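## Task

Get the black key fob out of the drawer of the small wooden box and set it directly on the table surface, not on top of anything, then push the drawer closed. The box must stay roughly in its current spot with its current heading, and the remaining item must still be inside the drawer.

## Robot and tools

Robot: two arms, left_arm and right_arm, each with a parallel two-finger gripper and a wrist camera. Each base sits on a tilted plate, and both plates hang from one metal frame behind the arms. A plate and its half of the frame count as part of that arm for the clearance check. Calibrated bases in the scene frame: left_arm (+0.048, +0.320, +0.317) m, quat_wxyz (+0.957, -0.123, +0.264, +0.004); right_arm (+0.034, -0.209, +0.317) m, quat_wxyz (+0.957, +0.118, +0.266, +0.011).

Frame: a single scene frame for all positions and orientations. The origin is at table-top height, halfway between the nominal bases. +x points out over the table, +y toward the left_arm side, +z up. Arm names do not match image left and right. On the gripper itself, the fingers extend along its +z axis and close along its y axis. end_effector_position is the point between the finger pads, just under 1 cm behind the tips. Reported poses can be off by a few centimetres, more at long reach.

Row layout, shared by execute_actions and move: one flat list of 16 numbers covering both arms, even if only one moves. The first 8 are left_arm: x, y, z in metres, then qw, qx, qy, qz (w first), then opening. The next 8 are right_arm in the same order. These are absolute targets in the scene frame, not offsets. Opening runs from -1 (closed, 0 mm gap) to +1 (fully open, about 87 mm). Other gaps: about 69 mm at +0.5, 43 mm at 0 and 18 mm at -0.5. To hold an arm still, resend its last reported pose and its intended opening each call. To keep an orientation, repeat the same quaternion rather than copying a drifted reading.

execute_actions takes actions, a list with at most one entry, plus optional cameras.
- An empty list only reads the state and returns pictures.
- {"rows": [...], "steps": n} runs up to 15 control steps of 1/30 s each, one row per step. The last row repeats if there are fewer rows than steps, and at least 5 steps are needed. It is refused, and nothing is sent, if any target lies more than 0.6 m from that arm's last reported position along any gripper axis. The result comes 5 steps before the end; those steps finish while you reply.
- {"steps": n} without rows waits up to 300 steps, counted from the last result, so your reply time is included.
Pictures come only for the empty list or when cameras names them.

move: target is either one 16-number row or a list of up to 15 rows; all of them share a 10 s cap. Each gripper travels in a straight line and turns the short way. speed is the top path speed in m/s, 0.002 to 2.9 (default 0.25); turning is capped at twice that in rad/s. It can be one number or one per target. blend, in metres, rounds corners at intermediate targets. blocking=false returns about 0.5 s after the start while the motion continues. Paths ignore obstacles and the other arm, and grippers lag or overshoot more when fast or stretched out. Avoid paths that pass near an arm's own base; go around it. Opening changes: on the first target they are sent at once; on later targets, on arrival. The result ends with a move: line. It gives the ending (done, off_target, moving, held, fault) and any limits: paced means the sent pose was clipped, held means a check withheld steps. done means within 10 mm and 2 degrees; neither done nor off_target says whether contact happened.

wait: seconds from 0 to 10; it sends nothing new and returns early if a move ends. stop: brakes a running move; the fingers keep going. zoom_image: camera (cam_high, cam_low, cam_left_wrist, cam_right_wrist) and region [x0, y0, x1, y1] in pixels, at most 504 by 504.

Control behaviour: each step, the commanded orientation is clipped to within 40 degrees of the measured one. Damped IK favours position. Friction and weight can leave the gripper short, low or tilted, and small moves may go sideways or not happen at all. Check the result after each move. Hand target shows the pose currently being driven toward.

Gripping: grip_measured uses the same -1..1 scale as opening. In Joint positions, the last number per arm is the same reading on a 0 (closed) to 1 (open) scale. Readings may be off by about 1 mm. For a firm hold, command about 0.04 below the reading at first contact, and keep commanding it. Pads push about 20 N each, and fast closing squeezes harder.

Other result lines: Joint torques follow the joint order. Positive means toward a larger angle, and the first three wrap at ±28 N m. A list marked within noise means that arm is still. Joint limits in rad: waist -2.618..3.054, shoulder 0..3.142, elbow 0..3.142 (straight at 2.901), wrist pitch and yaw ±1.571, wrist roll ±2.094. MOTOR HOT appears at 75 °C. At 90 °C the arm folds and idles for the rest of the scene, and at 100 °C it goes limp. Avoid long loaded holds, stretched poses and pushing at unreachable targets.

Cameras: cam_high, cam_low, cam_left_wrist and cam_right_wrist, each 672x504, with the calibration given in the session.

Avoid: dropping items or releasing them while moving, slamming or pushing hard, knocking anything off the table, any press or clash between the two arms (including one gripper closing on the other's fingers), and arm fault stops. Small random pushes on loose objects can occur. The scene keeps running while you think.

Each tool is called after ">>>" in YAML: its name, and indented under it one key for each argument.

## Session

>>> execute_actions:
  actions: []
  cameras: ["all"]

Scene clock: 0.00 s of 6000.00 s.
left_arm: end_effector_position=(+0.0997, +0.1270, +0.2928) grip_measured=+1.000 end_effector_quat_wxyz=(-0.035, +0.687, +0.534, -0.491) | right_arm: end_effector_position=(+0.4544, -0.2631, +0.1802) grip_measured=+1.000 end_effector_quat_wxyz=(+0.210, +0.029, +0.971, -0.113)
Joint positions: left_arm=[-0.98 1.553 0.577 -0.527 0.448 0.878 1] | right_arm=[0.037 1.58 0.906 0.109 0.457 -0.116 1]
Joint velocities: within noise
Joint torques (N m): no reading
Motor temperatures (°C): left_arm=[26 35 37 31 25 28 24] | right_arm=[25 31 31 31 29 29 29]
Heat: left arm: 37 °C; right arm: 31 °C.
Hand target: left_arm +0.1017, +0.1257, +0.2933; -0.031, +0.687, +0.534, -0.491 | right_arm +0.4616, -0.2645, +0.1866; +0.222, +0.034, +0.968, -0.113

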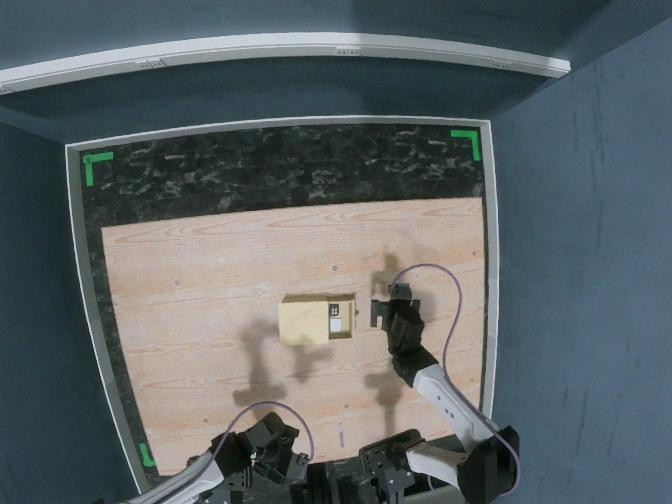

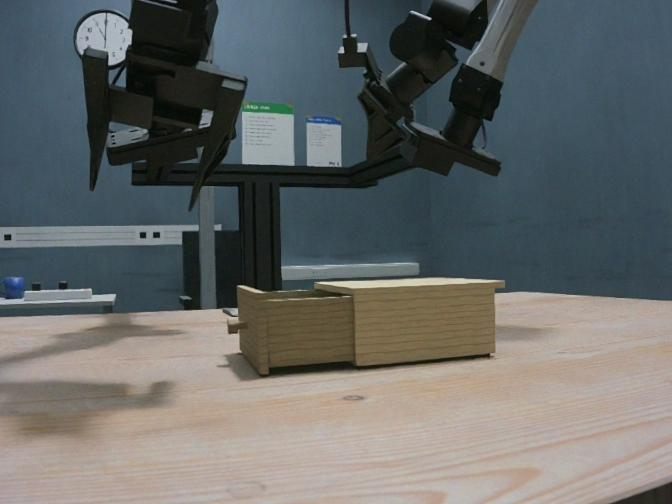

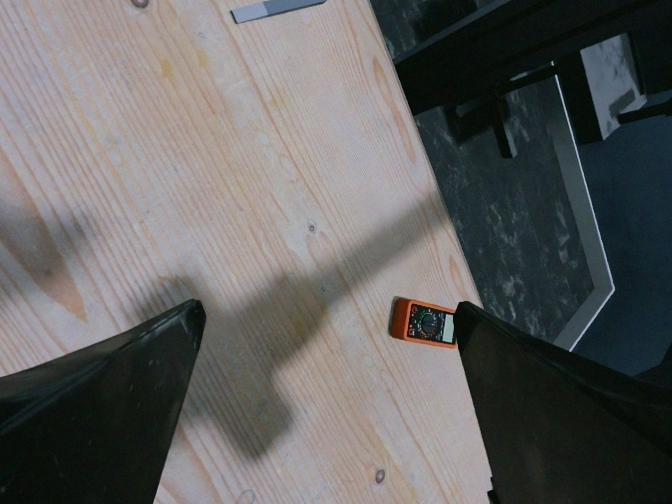

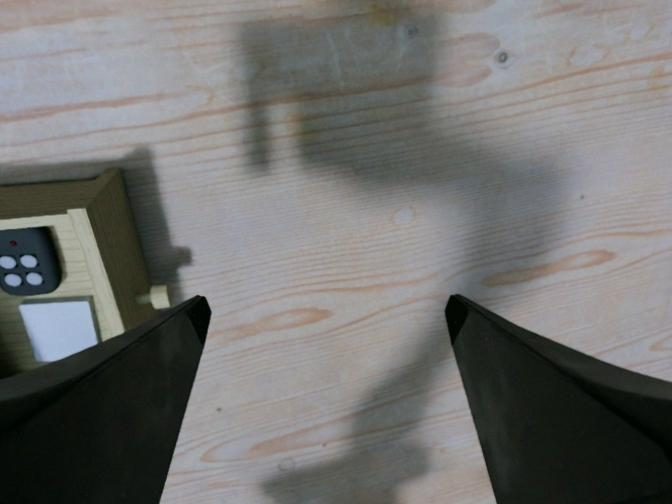

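>>> zoom_image:
  camera: "cam_high"
  region: [260, 270, 380, 360]

>>> zoom_image:
  camera: "cam_right_wrist"
  region: [0, 140, 220, 400]

>>> zoom_image:
  camera: "cam_low"
  region: [210, 260, 530, 400]

Scaled by 4.200 from the camera's 672x504 image, which has a finer 960x720 frame.

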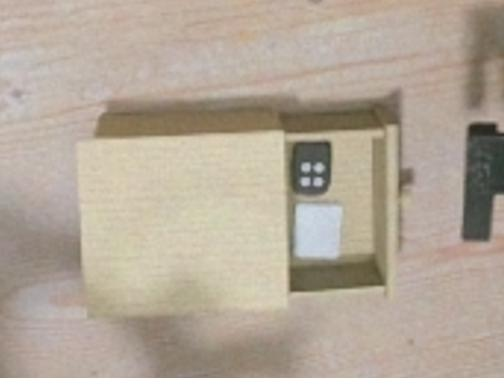

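Scaled by 1.938 from the camera's 672x504 image, which has a finer 960x720 frame.

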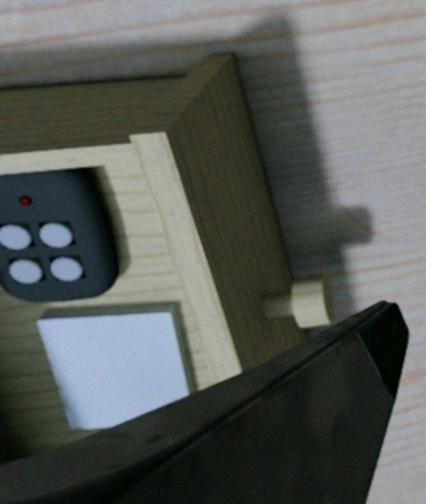

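Scaled by 1.575 from the camera's 672x504 image, which has a finer 960x720 frame.

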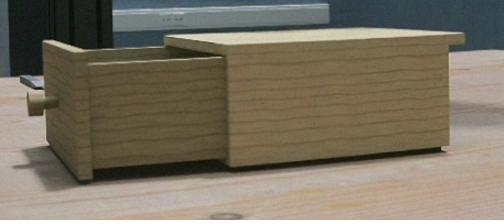

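>>> zoom_image:
  camera: "cam_low"
  region: [60, 0, 280, 230]

Scaled by 2.191 from the camera's 672x504 image, which has a finer 960x720 frame.

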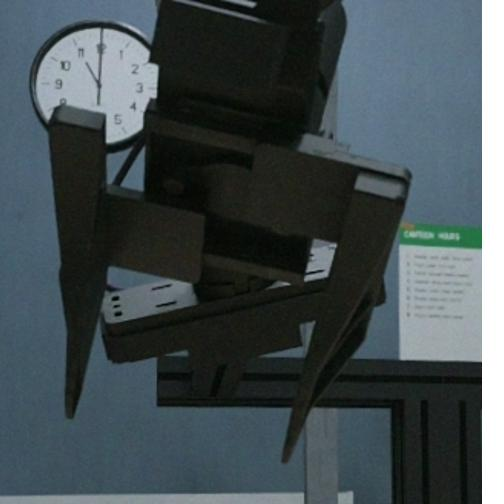

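>>> move:
  target: [0.0997, 0.1270, 0.2928, -0.035, 0.687, 0.534, -0.491, 1, 0.432, -0.105, 0.15, 0, 0.7071, 0.7071, 0, 1]
  speed: 0.5

Scene clock: 11.20 s of 6000.00 s.
left_arm: end_effector_position=(+0.0997, +0.1270, +0.2928) grip_measured=+1.000 end_effector_quat_wxyz=(-0.035, +0.687, +0.534, -0.491) | right_arm: end_effector_position=(+0.4320, -0.1119, +0.1518) grip_measured=+1.000 end_effector_quat_wxyz=(+0.006, +0.708, +0.706, +0.001)
Joint positions: left_arm=[-0.98 1.553 0.577 -0.527 0.448 0.878 1] | right_arm=[0.216 1.812 1.14 -0.398 0.35 1.723 1]
Joint velocities: within noise
Joint torques (N m): left_arm=[-3.19 -4.14 3.77 0.43 0.54 0.17] | right_arm=[4.77 -6.57 6.16 -0.05 0.01 0.02]
Motor temperatures (°C): left_arm=[26 36 38 31 25 28 24] | right_arm=[25 33 32 32 29 29 29]
Heat: left arm: 38 °C; right arm: 33 °C.
Hand target: left_arm +0.0997, +0.1270, +0.2927; -0.035, +0.687, +0.534, -0.491 | right_arm +0.4318, -0.1052, +0.1500; +0.000, +0.707, +0.707, +0.000
Off the commanded pose: left_arm 0.000 m, 0 deg | right_arm 0.007 m, 1 deg.
Kept back: nothing.
move: done
camera_calibration:
cam_right_wrist: T_world_to_cam=[[-0.999775, -0.0180325, -0.0111959, 0.429778], [-0.0201739, 0.643341, 0.765314, -0.0157917], [-0.00659773, 0.765367, -0.64356, 0.322573], [0, 0, 0, 1]] pos_world=[0.431491, -0.228978, 0.224493]

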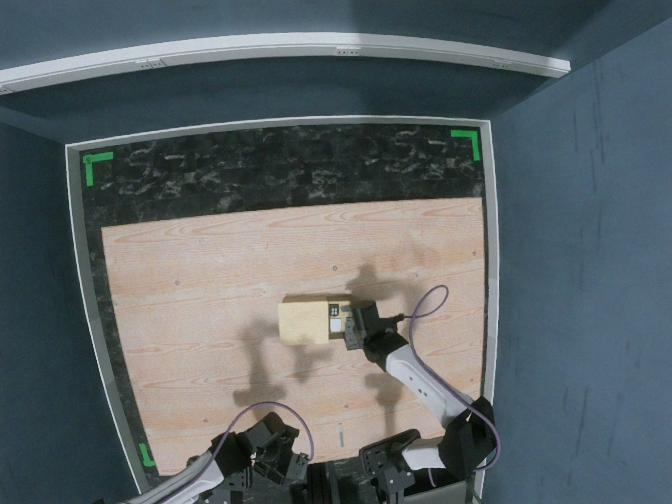

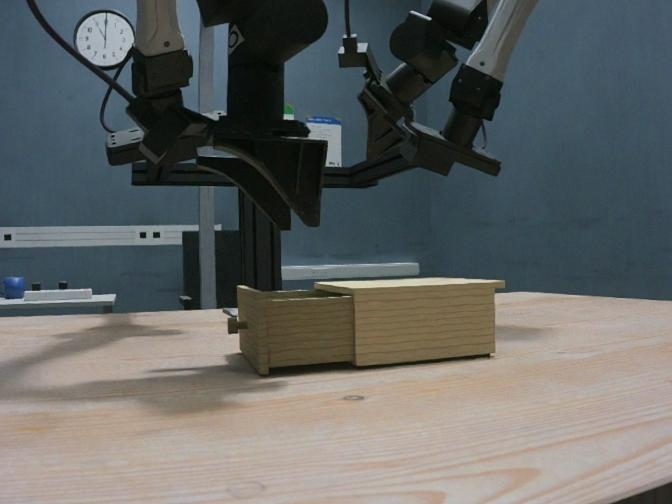

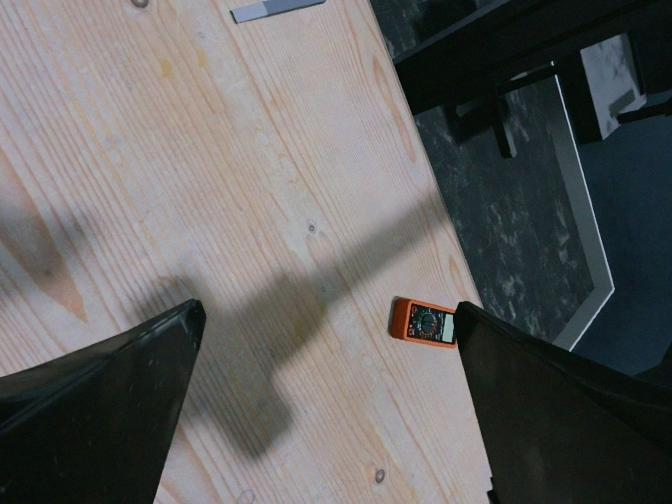

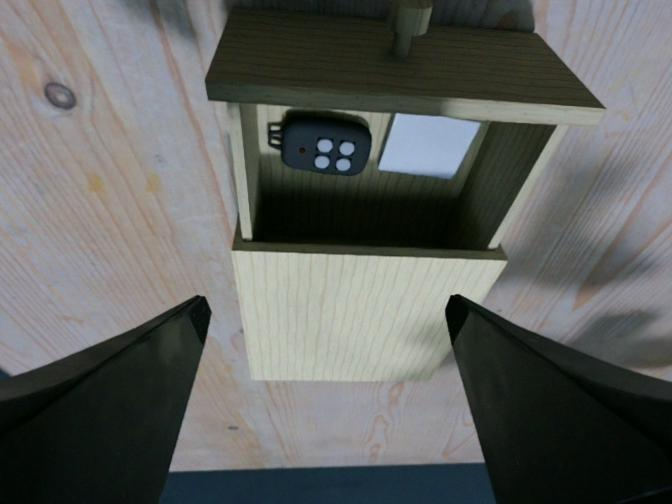

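>>> zoom_image:
  camera: "cam_right_wrist"
  region: [200, 60, 620, 270]

Scaled by 1.200 from the camera's 672x504 image, which has a finer 960x720 frame.

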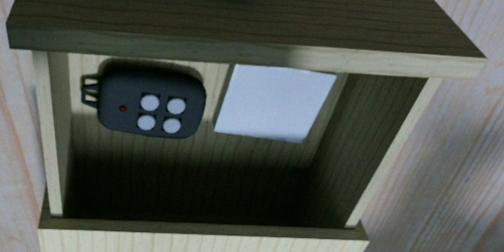

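>>> zoom_image:
  camera: "cam_low"
  region: [90, 80, 370, 260]

Scaled by 1.800 from the camera's 672x504 image, which has a finer 960x720 frame.

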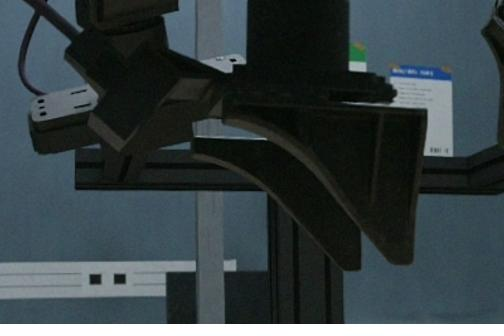

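>>> zoom_image:
  camera: "cam_low"
  region: [90, 50, 250, 180]

>>> zoom_image:
  camera: "cam_high"
  region: [310, 280, 430, 370]

>>> zoom_image:
  camera: "cam_right_wrist"
  region: [250, 90, 410, 210]

Scaled by 3.150 from the camera's 672x504 image, which has a finer 960x720 frame.

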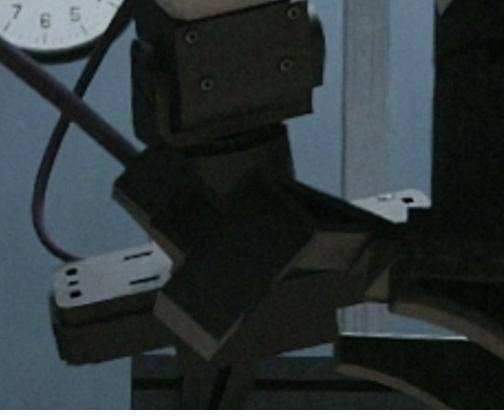

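Scaled by 4.200 from the camera's 672x504 image, which has a finer 960x720 frame.

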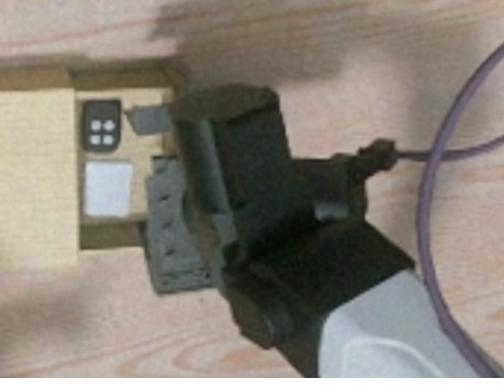

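Scaled by 3.150 from the camera's 672x504 image, which has a finer 960x720 frame.

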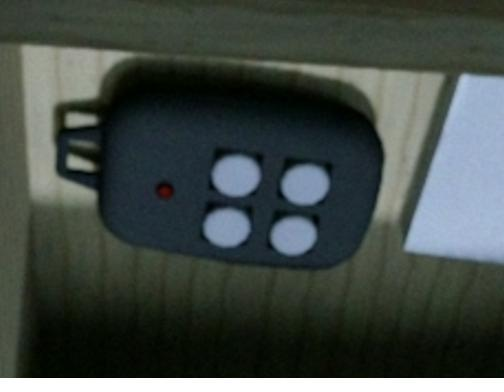

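>>> move:
  target: [0.0997, 0.1270, 0.2928, -0.035, 0.687, 0.534, -0.491, 1, 0.405, -0.125, 0.14, 0.1736, 0, 0.9848, 0, -1]
  speed: 0.6

Scene clock: 23.20 s of 6000.00 s.
left_arm: end_effector_position=(+0.0997, +0.1270, +0.2928) grip_measured=+1.000 end_effector_quat_wxyz=(-0.035, +0.687, +0.534, -0.491) | right_arm: end_effector_position=(+0.3901, -0.1269, +0.1268) grip_measured=-0.973 end_effector_quat_wxyz=(+0.146, -0.005, +0.989, -0.010)
Joint positions: left_arm=[-0.98 1.553 0.577 -0.527 0.448 0.878 1] | right_arm=[0.302 1.812 0.846 0.169 0.451 0.096 0.013]
Joint velocities: within noise
Joint torques (N m): left_arm=[-3.21 -4.08 3.81 0.42 0.53 0.17] | right_arm=[4.26 -10.48 2.84 0.88 -0.06 -0.26]
Motor temperatures (°C): left_arm=[26 37 39 30 25 28 24] | right_arm=[26 34 32 31 28 29 29]
Heat: left arm: 39 °C; right arm: 34 °C.
Hand target: left_arm +0.0997, +0.1270, +0.2927; -0.035, +0.687, +0.534, -0.491 | right_arm +0.4049, -0.1251, +0.1398; +0.173, +0.000, +0.985, +0.000
Off the commanded pose: left_arm 0.000 m, 0 deg | right_arm 0.020 m, 4 deg.
Kept back: nothing.
move: off_target (right_arm)
camera_calibration:
cam_right_wrist: T_world_to_cam=[[0.0279976, -0.999257, 0.0264862, -0.142903], [-0.832673, -0.00865397, 0.553697, 0.273164], [-0.553056, -0.0375565, -0.832297, 0.452948], [0, 0, 0, 1]] pos_world=[0.481963, -0.123422, 0.229522]

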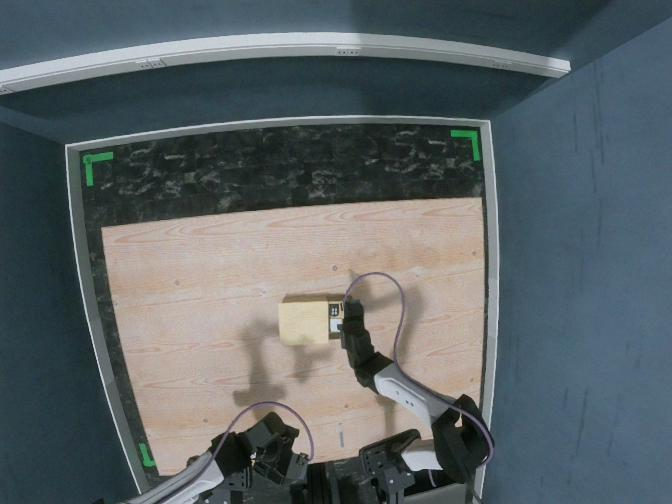

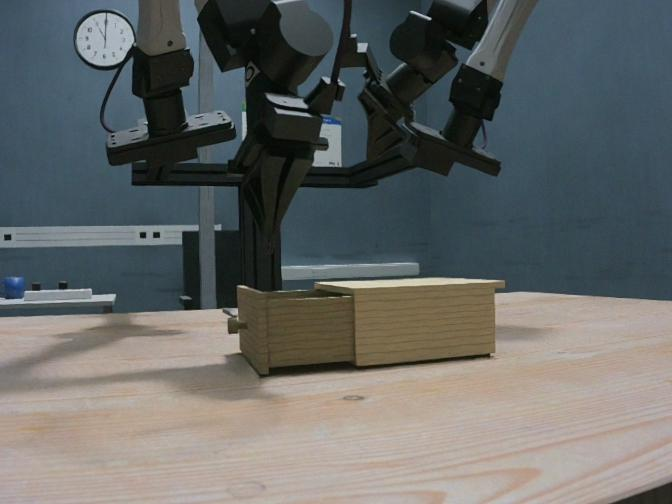

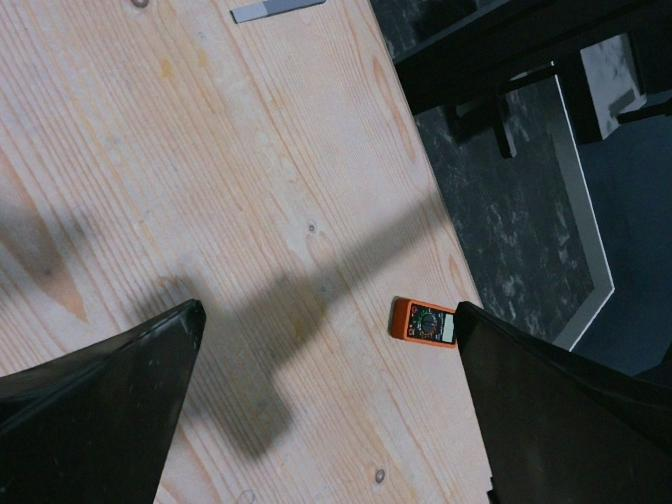

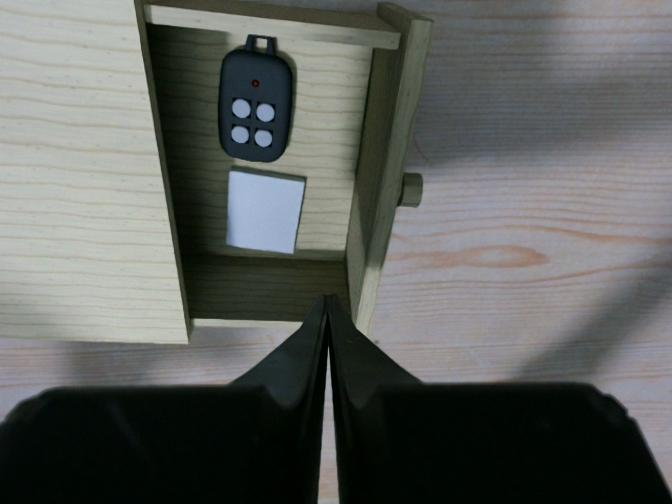

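>>> move:
  target:
    - [0.0997, 0.1270, 0.2928, -0.035, 0.687, 0.534, -0.491, 1, 0.416, -0.127, 0.064, 0.1736, 0, 0.9848, 0, -1]
    - [0.0997, 0.1270, 0.2928, -0.035, 0.687, 0.534, -0.491, 1, 0.416, -0.162, 0.064, 0.1736, 0, 0.9848, 0, -1]
  speed: [0.2, 0.06]

Scene clock: 25.80 s of 6000.00 s.
left_arm: end_effector_position=(+0.0997, +0.1270, +0.2928) grip_measured=+1.000 end_effector_quat_wxyz=(-0.035, +0.687, +0.534, -0.491) | right_arm: end_effector_position=(+0.4071, -0.1410, +0.0600) grip_measured=-0.973 end_effector_quat_wxyz=(+0.160, -0.005, +0.987, +0.028)
Joint positions: left_arm=[-0.98 1.553 0.577 -0.527 0.448 0.878 1] | right_arm=[0.153 2.038 0.917 0.397 0.269 -0.014 0.013]
Joint velocities: within noise
Joint torques (N m): left_arm=[-3.18 -4.1 3.75 0.43 0.53 0.19] | right_arm=[1.1 -9.74 1.51 0.89 0.35 -0.45]
Motor temperatures (°C): left_arm=[27 37 39 30 25 28 24] | right_arm=[26 35 32 31 28 29 29]
Heat: left arm: 39 °C; right arm: 35 °C.
Hand target: left_arm +0.0997, +0.1270, +0.2927; -0.035, +0.687, +0.534, -0.491 | right_arm +0.4156, -0.1617, +0.0640; +0.173, +0.000, +0.985, +0.000
Off the commanded pose: left_arm 0.000 m, 0 deg | right_arm 0.023 m, 4 deg.
Kept back: nothing.
move: off_target (right_arm)
camera_calibration:
cam_right_wrist: T_world_to_cam=[[0.0395306, -0.998081, -0.0476572, -0.155813], [-0.847772, -0.0587456, 0.527097, 0.324894], [-0.528886, 0.019566, -0.848467, 0.405434], [0, 0, 0, 1]] pos_world=[0.496024, -0.144361, 0.165321]

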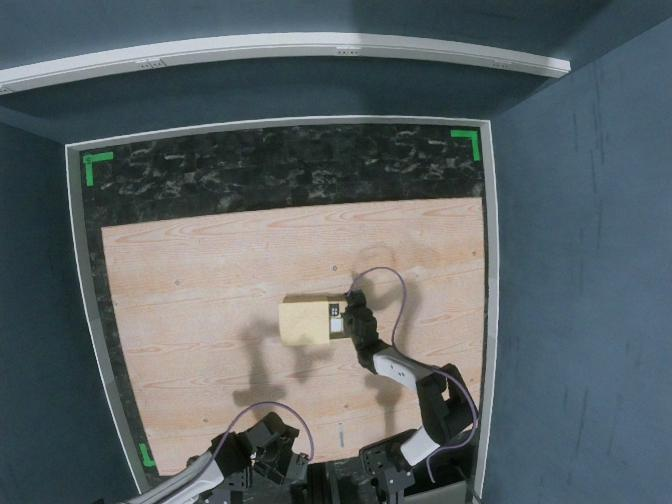

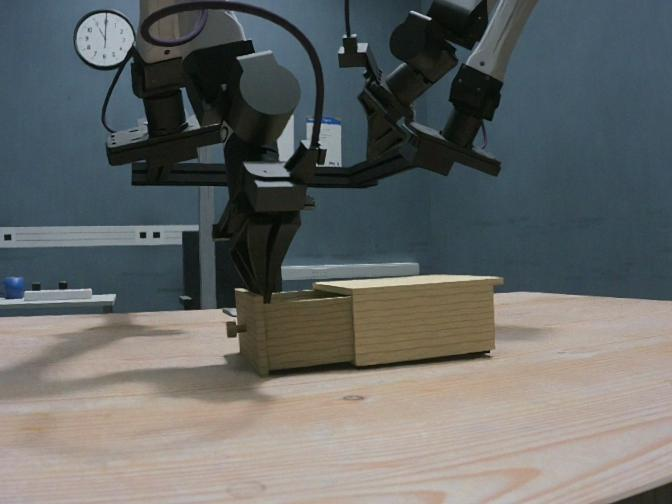

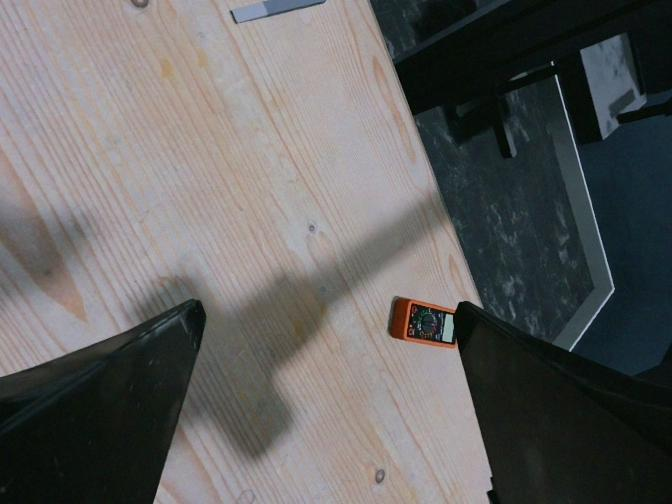

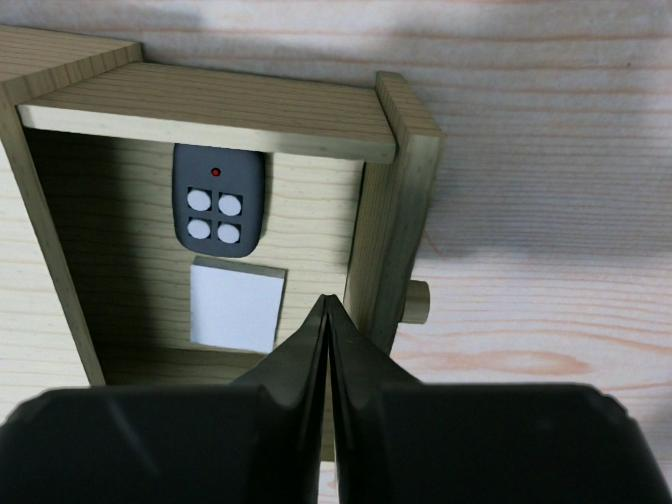

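>>> move:
  target: [0.0997, 0.1270, 0.2928, -0.035, 0.687, 0.534, -0.491, 1, 0.416, -0.174, 0.060, 0.1736, 0, 0.9848, 0, -1]
  speed: 0.05

Scene clock: 26.90 s of 6000.00 s.
left_arm: end_effector_position=(+0.0997, +0.1270, +0.2928) grip_measured=+1.000 end_effector_quat_wxyz=(-0.035, +0.687, +0.534, -0.491) | right_arm: end_effector_position=(+0.4093, -0.1478, +0.0573) grip_measured=-0.973 end_effector_quat_wxyz=(+0.162, -0.005, +0.986, +0.037)
Joint positions: left_arm=[-0.98 1.553 0.577 -0.527 0.448 0.878 1] | right_arm=[0.123 2.038 0.917 0.408 0.227 -0.032 0.013]
Joint velocities: within noise
Joint torques (N m): left_arm=[-3.19 -4.07 3.75 0.43 0.53 0.18] | right_arm=[0.43 -9.73 1.22 0.94 0.44 -0.46]
Motor temperatures (°C): left_arm=[27 37 39 30 25 28 24] | right_arm=[26 35 32 31 28 29 29]
Heat: left arm: 39 °C; right arm: 35 °C.
Hand target: left_arm +0.0997, +0.1270, +0.2927; -0.035, +0.687, +0.534, -0.491 | right_arm +0.4155, -0.1734, +0.0601; +0.172, +0.000, +0.985, +0.000
Off the commanded pose: left_arm 0.000 m, 0 deg | right_arm 0.027 m, 4 deg.
Kept back: nothing.
move: off_target (right_arm)
camera_calibration:
cam_right_wrist: T_world_to_cam=[[0.041921, -0.996902, -0.0665558, -0.162465], [-0.850267, -0.0705782, 0.521599, 0.32743], [-0.52468, 0.0347242, -0.850591, 0.405049], [0, 0, 0, 1]] pos_world=[0.497734, -0.152917, 0.162931]

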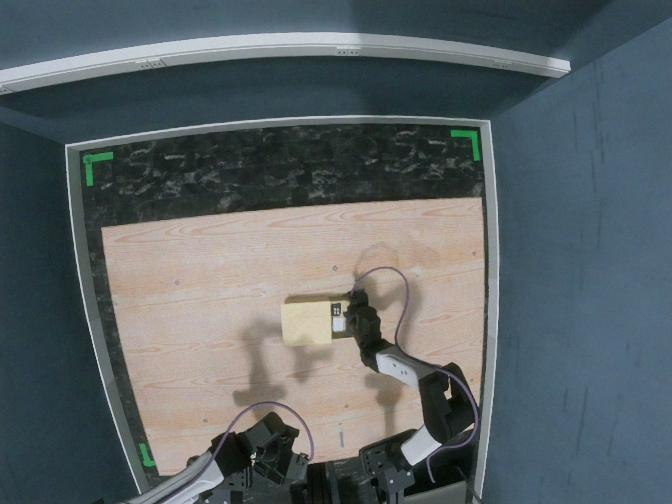

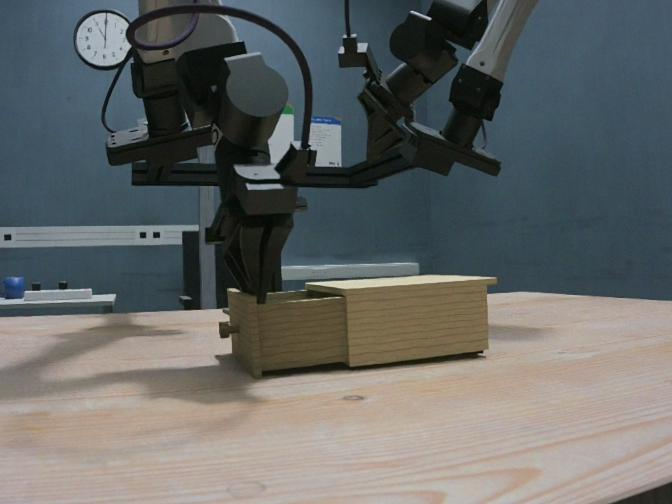

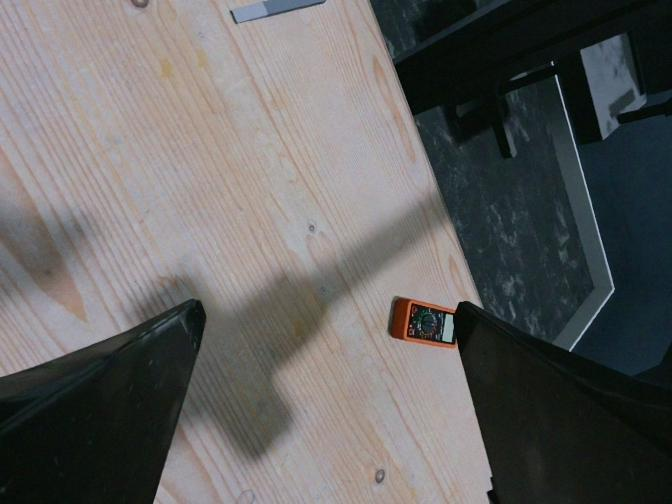

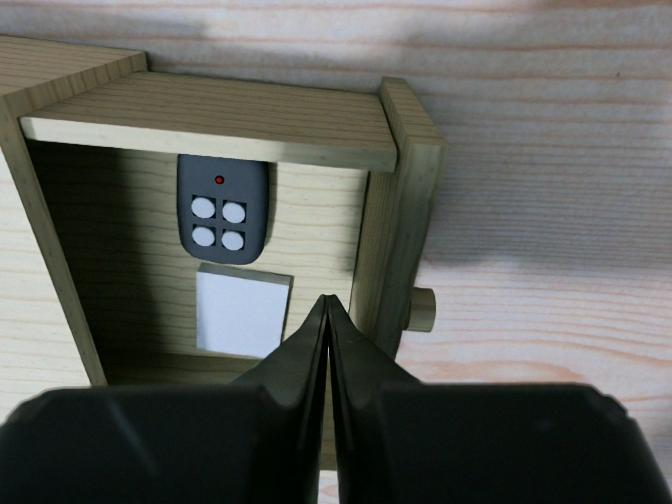

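>>> move:
  target: [0.0997, 0.1270, 0.2928, -0.035, 0.687, 0.534, -0.491, 1, 0.411, -0.108, 0.113, 0.1695, 0.0376, 0.9615, 0.2131, -1]
  speed: 0.25

Scene clock: 30.40 s of 6000.00 s.
left_arm: end_effector_position=(+0.0997, +0.1270, +0.2928) grip_measured=+1.000 end_effector_quat_wxyz=(-0.035, +0.687, +0.534, -0.491) | right_arm: end_effector_position=(+0.4006, -0.1026, +0.1015) grip_measured=-0.973 end_effector_quat_wxyz=(+0.154, +0.029, +0.965, +0.210)
Joint positions: left_arm=[-0.98 1.553 0.577 -0.527 0.448 0.878 1] | right_arm=[0.103 1.899 0.836 0.353 -0.12 0.08 0.013]
Joint velocities: within noise
Joint torques (N m): left_arm=[-3.22 -4.1 3.78 0.43 0.54 0.17] | right_arm=[2.1 -10.78 2.09 0.76 -0.32 -0.08]
Motor temperatures (°C): left_arm=[27 37 39 30 25 28 24] | right_arm=[26 36 32 31 28 29 29]
Heat: left arm: 39 °C; right arm: 36 °C.
Hand target: left_arm +0.0997, +0.1270, +0.2927; -0.035, +0.687, +0.534, -0.491 | right_arm +0.4107, -0.1078, +0.1124; +0.169, +0.037, +0.962, +0.213
Off the commanded pose: left_arm 0.000 m, 0 deg | right_arm 0.016 m, 2 deg.
Kept back: nothing.
move: off_target (right_arm)
camera_calibration:
cam_right_wrist: T_world_to_cam=[[0.0287376, -0.912057, -0.409055, -0.0653768], [-0.844751, -0.240934, 0.477856, 0.284841], [-0.534387, 0.331817, -0.777385, 0.463378], [0, 0, 0, 1]] pos_world=[0.490121, -0.144756, 0.197367]

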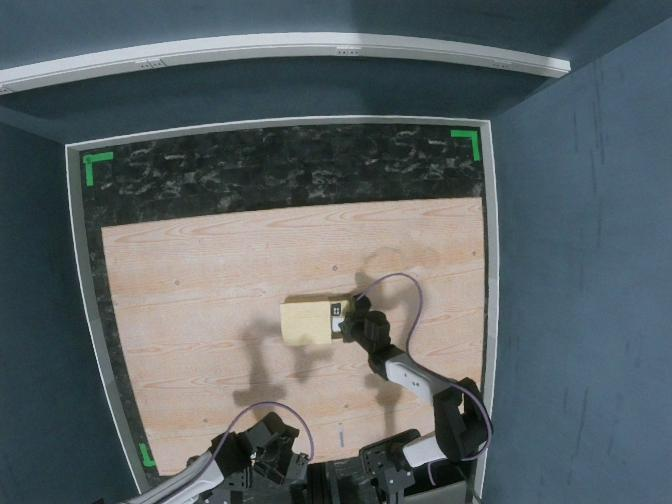

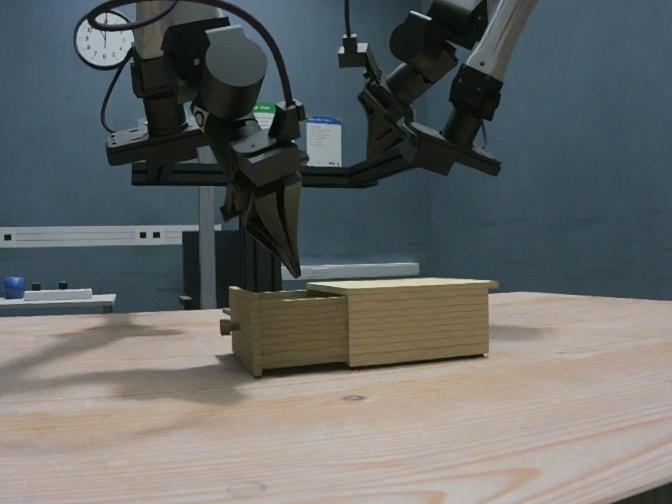

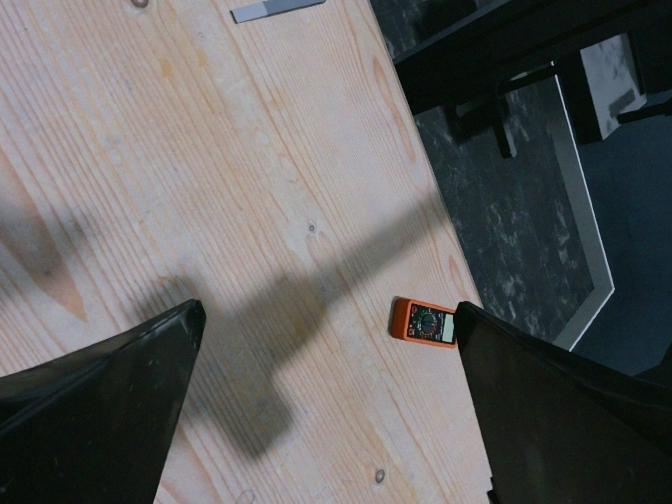

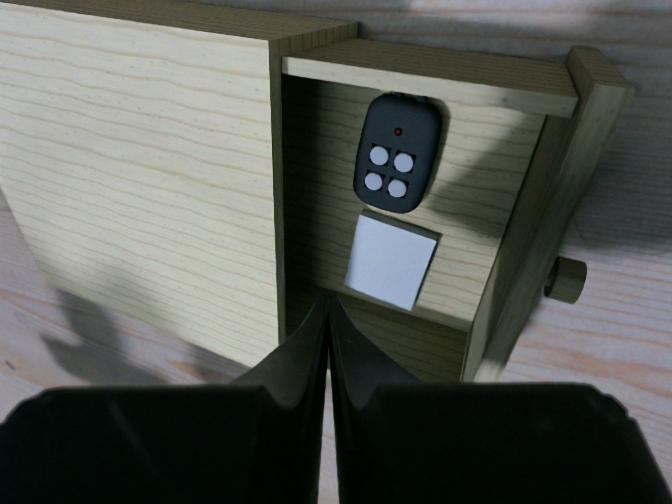

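>>> move:
  target: [0.0997, 0.1270, 0.2928, -0.035, 0.687, 0.534, -0.491, 1, 0.441, -0.080, 0.056, 0.1695, 0.0376, 0.9615, 0.2131, -1]
  speed: 0.12
  cameras: ["cam_low", "cam_right_wrist"]

Scene clock: 33.07 s of 6000.00 s.
left_arm: end_effector_position=(+0.0997, +0.1270, +0.2928) grip_measured=+1.000 end_effector_quat_wxyz=(-0.035, +0.687, +0.534, -0.491) | right_arm: end_effector_position=(+0.4355, -0.0866, +0.0580) grip_measured=-0.973 end_effector_quat_wxyz=(+0.161, +0.038, +0.963, +0.213)
Joint positions: left_arm=[-0.98 1.553 0.577 -0.527 0.448 0.878 1] | right_arm=[0.104 2.115 1.046 0.376 -0.123 0.097 0.013]
Joint velocities: within noise
Joint torques (N m): left_arm=[-3.19 -4.12 3.75 0.42 0.53 0.18] | right_arm=[5.2 -7.08 4.08 1.02 -0.14 -0.1]
Motor temperatures (°C): left_arm=[27 37 39 30 25 28 24] | right_arm=[26 36 32 31 28 29 29]
Heat: left arm: 39 °C; right arm: 36 °C.
Hand target: left_arm +0.0997, +0.1270, +0.2927; -0.035, +0.687, +0.534, -0.491 | right_arm +0.4408, -0.0800, +0.0563; +0.169, +0.038, +0.961, +0.213
Off the commanded pose: left_arm 0.000 m, 0 deg | right_arm 0.009 m, 1 deg.
Kept back: nothing.
move: done
camera_calibration:
cam_right_wrist: T_world_to_cam=[[0.0156793, -0.90873, -0.417089, -0.0630744], [-0.853996, -0.229129, 0.467109, 0.34466], [-0.520043, 0.348868, -0.779645, 0.438346], [0, 0, 0, 1]] pos_world=[0.523286, -0.131271, 0.154453]
Images, in order (width x height): cam_low 672x504, cam_right_wrist 672x504.

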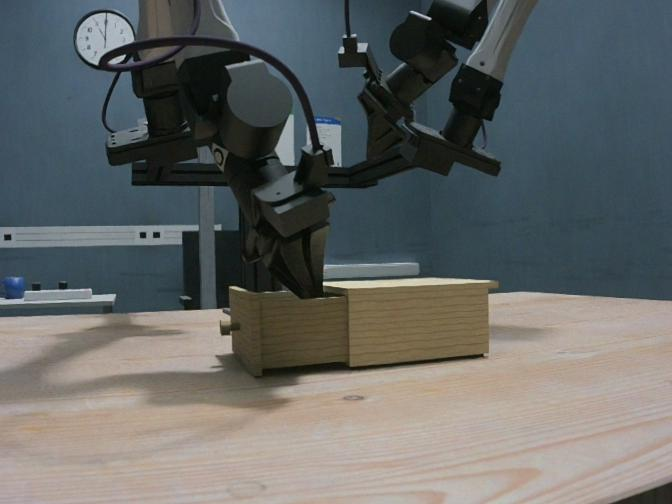

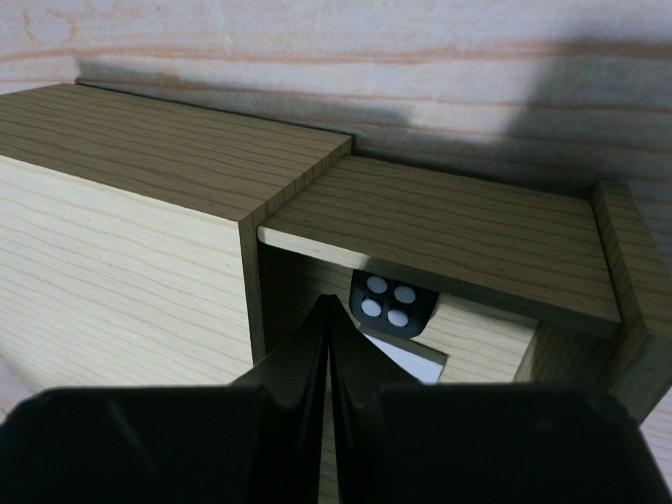

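>>> move:
  target: [0.0997, 0.1270, 0.2928, -0.035, 0.687, 0.534, -0.491, 1, 0.439, -0.0645, 0.028, 0.1695, 0.0376, 0.9615, 0.2131, -1]
  speed: 0.08
  cameras: ["cam_low", "cam_right_wrist"]

Scene clock: 34.13 s of 6000.00 s.
left_arm: end_effector_position=(+0.0997, +0.1270, +0.2928) grip_measured=+1.000 end_effector_quat_wxyz=(-0.035, +0.687, +0.534, -0.491) | right_arm: end_effector_position=(+0.4310, -0.0714, +0.0299) grip_measured=-0.973 end_effector_quat_wxyz=(+0.156, +0.036, +0.964, +0.212)
Joint positions: left_arm=[-0.98 1.553 0.577 -0.527 0.448 0.878 1] | right_arm=[0.121 2.232 1.105 0.425 -0.11 0.107 0.013]
Joint velocities: within noise
Joint torques (N m): left_arm=[-3.22 -4.11 3.79 0.42 0.53 0.18] | right_arm=[5.42 -7.06 4.1 1.08 -0.11 -0.07]
Motor temperatures (°C): left_arm=[27 37 39 30 25 28 24] | right_arm=[26 36 32 31 28 29 29]
Heat: left arm: 39 °C; right arm: 36 °C.
Hand target: left_arm +0.0997, +0.1270, +0.2927; -0.035, +0.687, +0.534, -0.491 | right_arm +0.4389, -0.0646, +0.0285; +0.169, +0.038, +0.961, +0.213
Off the commanded pose: left_arm 0.000 m, 0 deg | right_arm 0.011 m, 2 deg.
Kept back: nothing.
move: off_target (right_arm)
camera_calibration:
cam_right_wrist: T_world_to_cam=[[0.0161293, -0.909045, -0.416386, -0.0611718], [-0.848523, -0.232734, 0.47523, 0.354612], [-0.528913, 0.345648, -0.775099, 0.412305], [0, 0, 0, 1]] pos_world=[0.519957, -0.11559, 0.125584]
Images, in order (width x height): cam_low 672x504, cam_right_wrist 672x504.

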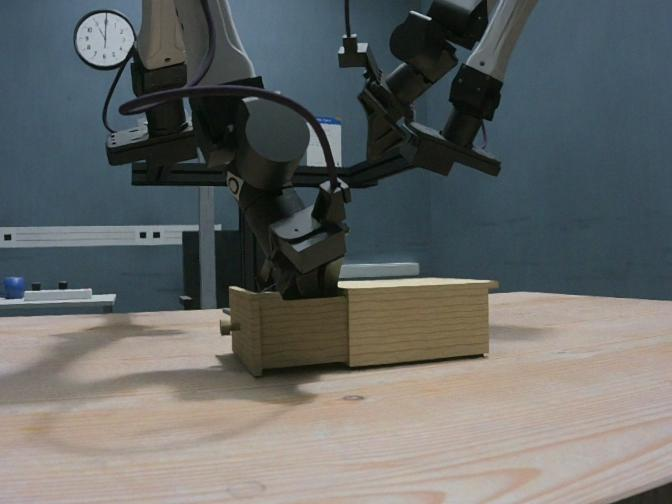

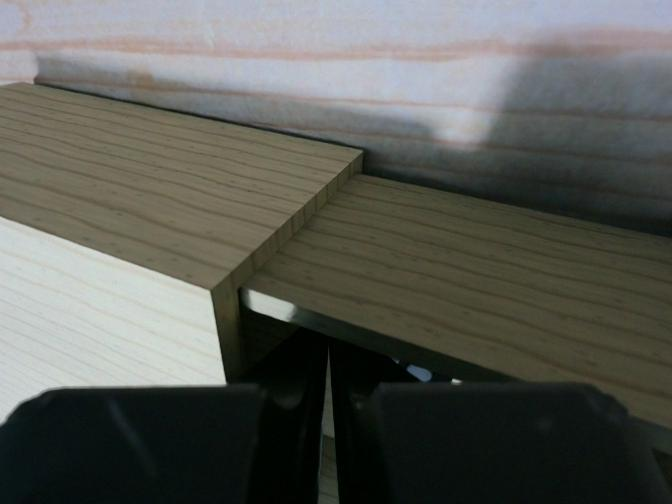

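>>> move:
  target: [0.0997, 0.1270, 0.2928, -0.035, 0.687, 0.534, -0.491, 1, 0.439, -0.0985, 0.029, 0.1695, 0.0376, 0.9615, 0.2131, -1]
  speed: 0.06
  cameras: ["cam_low", "cam_high", "cam_right_wrist"]

Scene clock: 35.23 s of 6000.00 s.
left_arm: end_effector_position=(+0.0997, +0.1270, +0.2928) grip_measured=+1.000 end_effector_quat_wxyz=(-0.035, +0.687, +0.534, -0.491) | right_arm: end_effector_position=(+0.4319, -0.0811, +0.0286) grip_measured=-0.973 end_effector_quat_wxyz=(+0.155, +0.038, +0.959, +0.236)
Joint positions: left_arm=[-0.98 1.553 0.577 -0.527 0.448 0.878 1] | right_arm=[0.075 2.232 1.105 0.426 -0.191 0.089 0.013]
Joint velocities: within noise
Joint torques (N m): left_arm=[-3.21 -4.03 3.77 0.43 0.53 0.18] | right_arm=[1.69 -10.13 1.18 0.85 0.08 -0.44]
Motor temperatures (°C): left_arm=[27 37 39 30 25 28 24] | right_arm=[26 36 32 31 28 29 29]
Heat: left arm: 39 °C; right arm: 36 °C.
Hand target: left_arm +0.0997, +0.1270, +0.2927; -0.035, +0.687, +0.534, -0.491 | right_arm +0.4389, -0.0982, +0.0291; +0.169, +0.038, +0.962, +0.213
Off the commanded pose: left_arm 0.000 m, 0 deg | right_arm 0.019 m, 3 deg.
Kept back: nothing.
move: off_target (right_arm)
camera_calibration:
cam_right_wrist: T_world_to_cam=[[0.0203125, -0.887944, -0.459502, -0.0693842], [-0.848676, -0.258271, 0.461568, 0.352053], [-0.528523, 0.380593, -0.758823, 0.41732], [0, 0, 0, 1]] pos_world=[0.520752, -0.129513, 0.122293]
Images, in order (width x height): cam_high 672x504, cam_low 672x504, cam_right_wrist 672x504.

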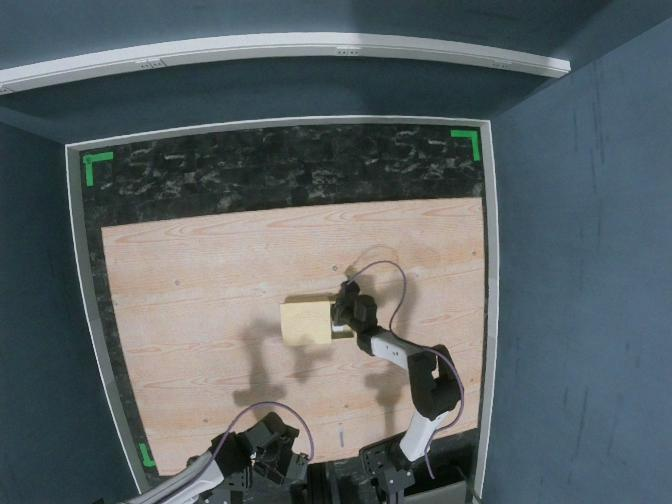

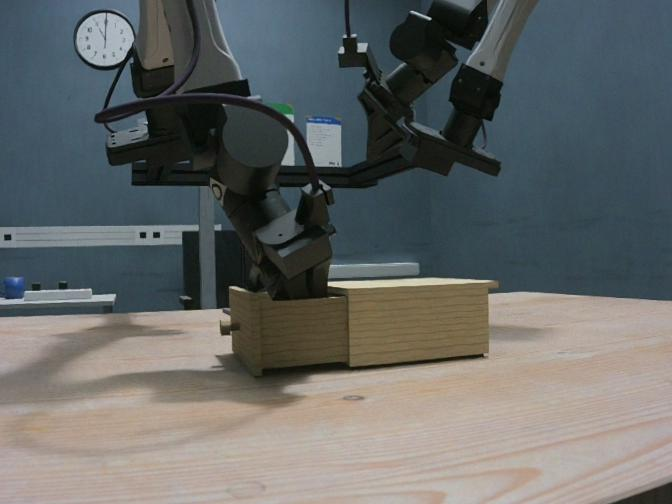

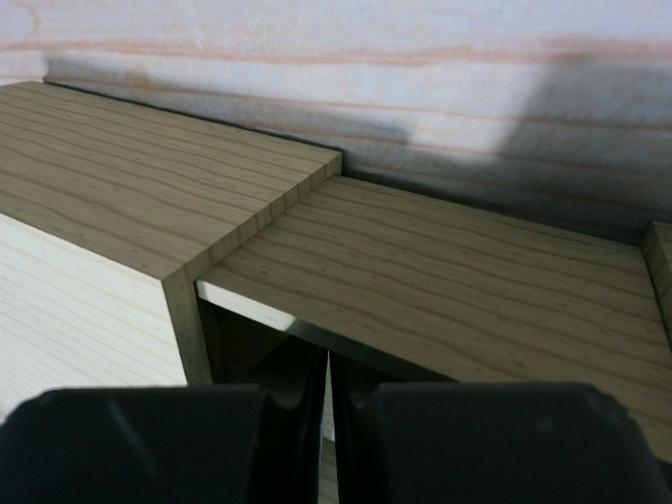

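>>> move:
  target: [0.0997, 0.1270, 0.2928, -0.035, 0.687, 0.534, -0.491, 1, 0.439, -0.112, 0.034, 0.1695, 0.0376, 0.9615, 0.2131, -1]
  speed: 0.06
  cameras: ["cam_low", "cam_high"]

Scene clock: 36.20 s of 6000.00 s.
left_arm: end_effector_position=(+0.0997, +0.1270, +0.2928) grip_measured=+1.000 end_effector_quat_wxyz=(-0.035, +0.687, +0.534, -0.491) | right_arm: end_effector_position=(+0.4278, -0.0891, +0.0284) grip_measured=-0.973 end_effector_quat_wxyz=(+0.154, +0.037, +0.958, +0.239)
Joint positions: left_arm=[-0.98 1.553 0.577 -0.527 0.448 0.878 1] | right_arm=[0.053 2.224 1.087 0.429 -0.214 0.074 0.013]
Joint velocities: within noise
Joint torques (N m): left_arm=[-3.21 -4.12 3.73 0.43 0.54 0.18] | right_arm=[1.02 -11.75 1.24 0.62 0.04 -0.51]
Motor temperatures (°C): left_arm=[27 37 39 30 25 28 24] | right_arm=[26 36 32 31 28 29 29]
Heat: left arm: 39 °C; right arm: 36 °C.
Hand target: left_arm +0.0997, +0.1270, +0.2927; -0.035, +0.687, +0.534, -0.491 | right_arm +0.4388, -0.1116, +0.0336; +0.169, +0.038, +0.962, +0.213
Off the commanded pose: left_arm 0.000 m, 0 deg | right_arm 0.026 m, 3 deg.
Kept back: nothing.
move: off_target (right_arm)
Images, in order (width x height): cam_high 672x504, cam_low 672x504.

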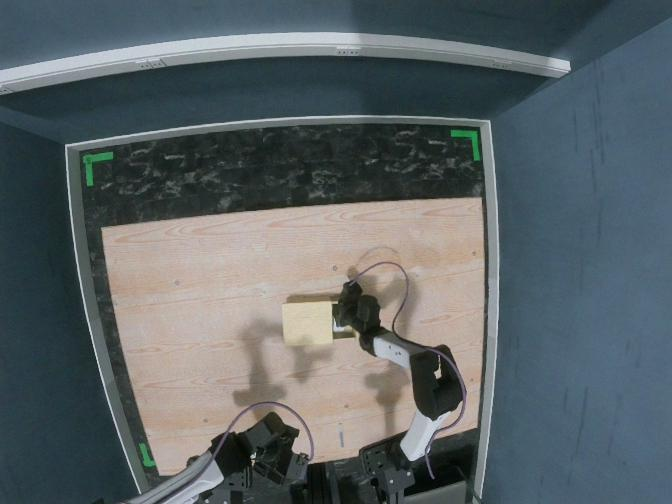

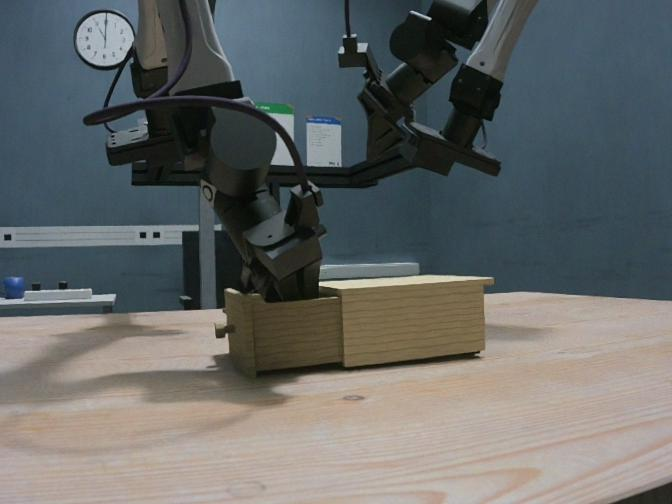

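>>> zoom_image:
  camera: "cam_low"
  region: [200, 200, 360, 390]

>>> zoom_image:
  camera: "cam_high"
  region: [300, 270, 400, 360]

Scaled by 2.653 from the camera's 672x504 image, which has a finer 960x720 frame.

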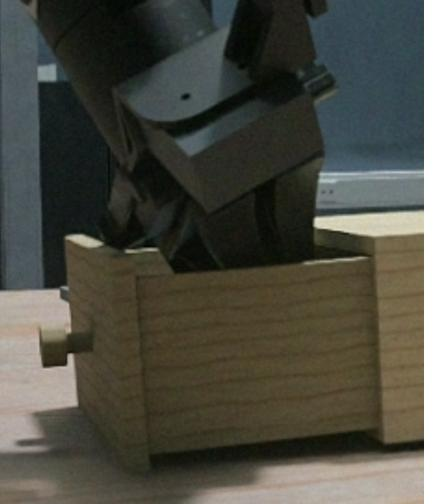

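Scaled by 5.040 from the camera's 672x504 image, which has a finer 960x720 frame.

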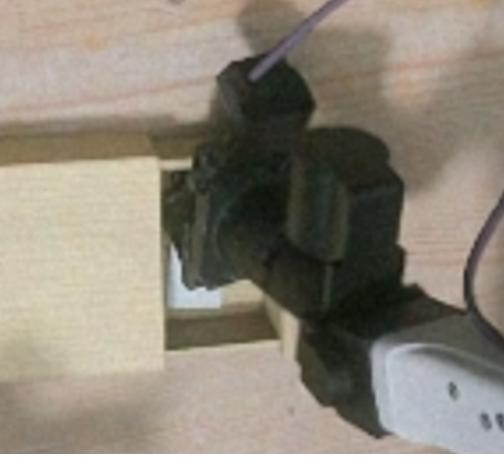

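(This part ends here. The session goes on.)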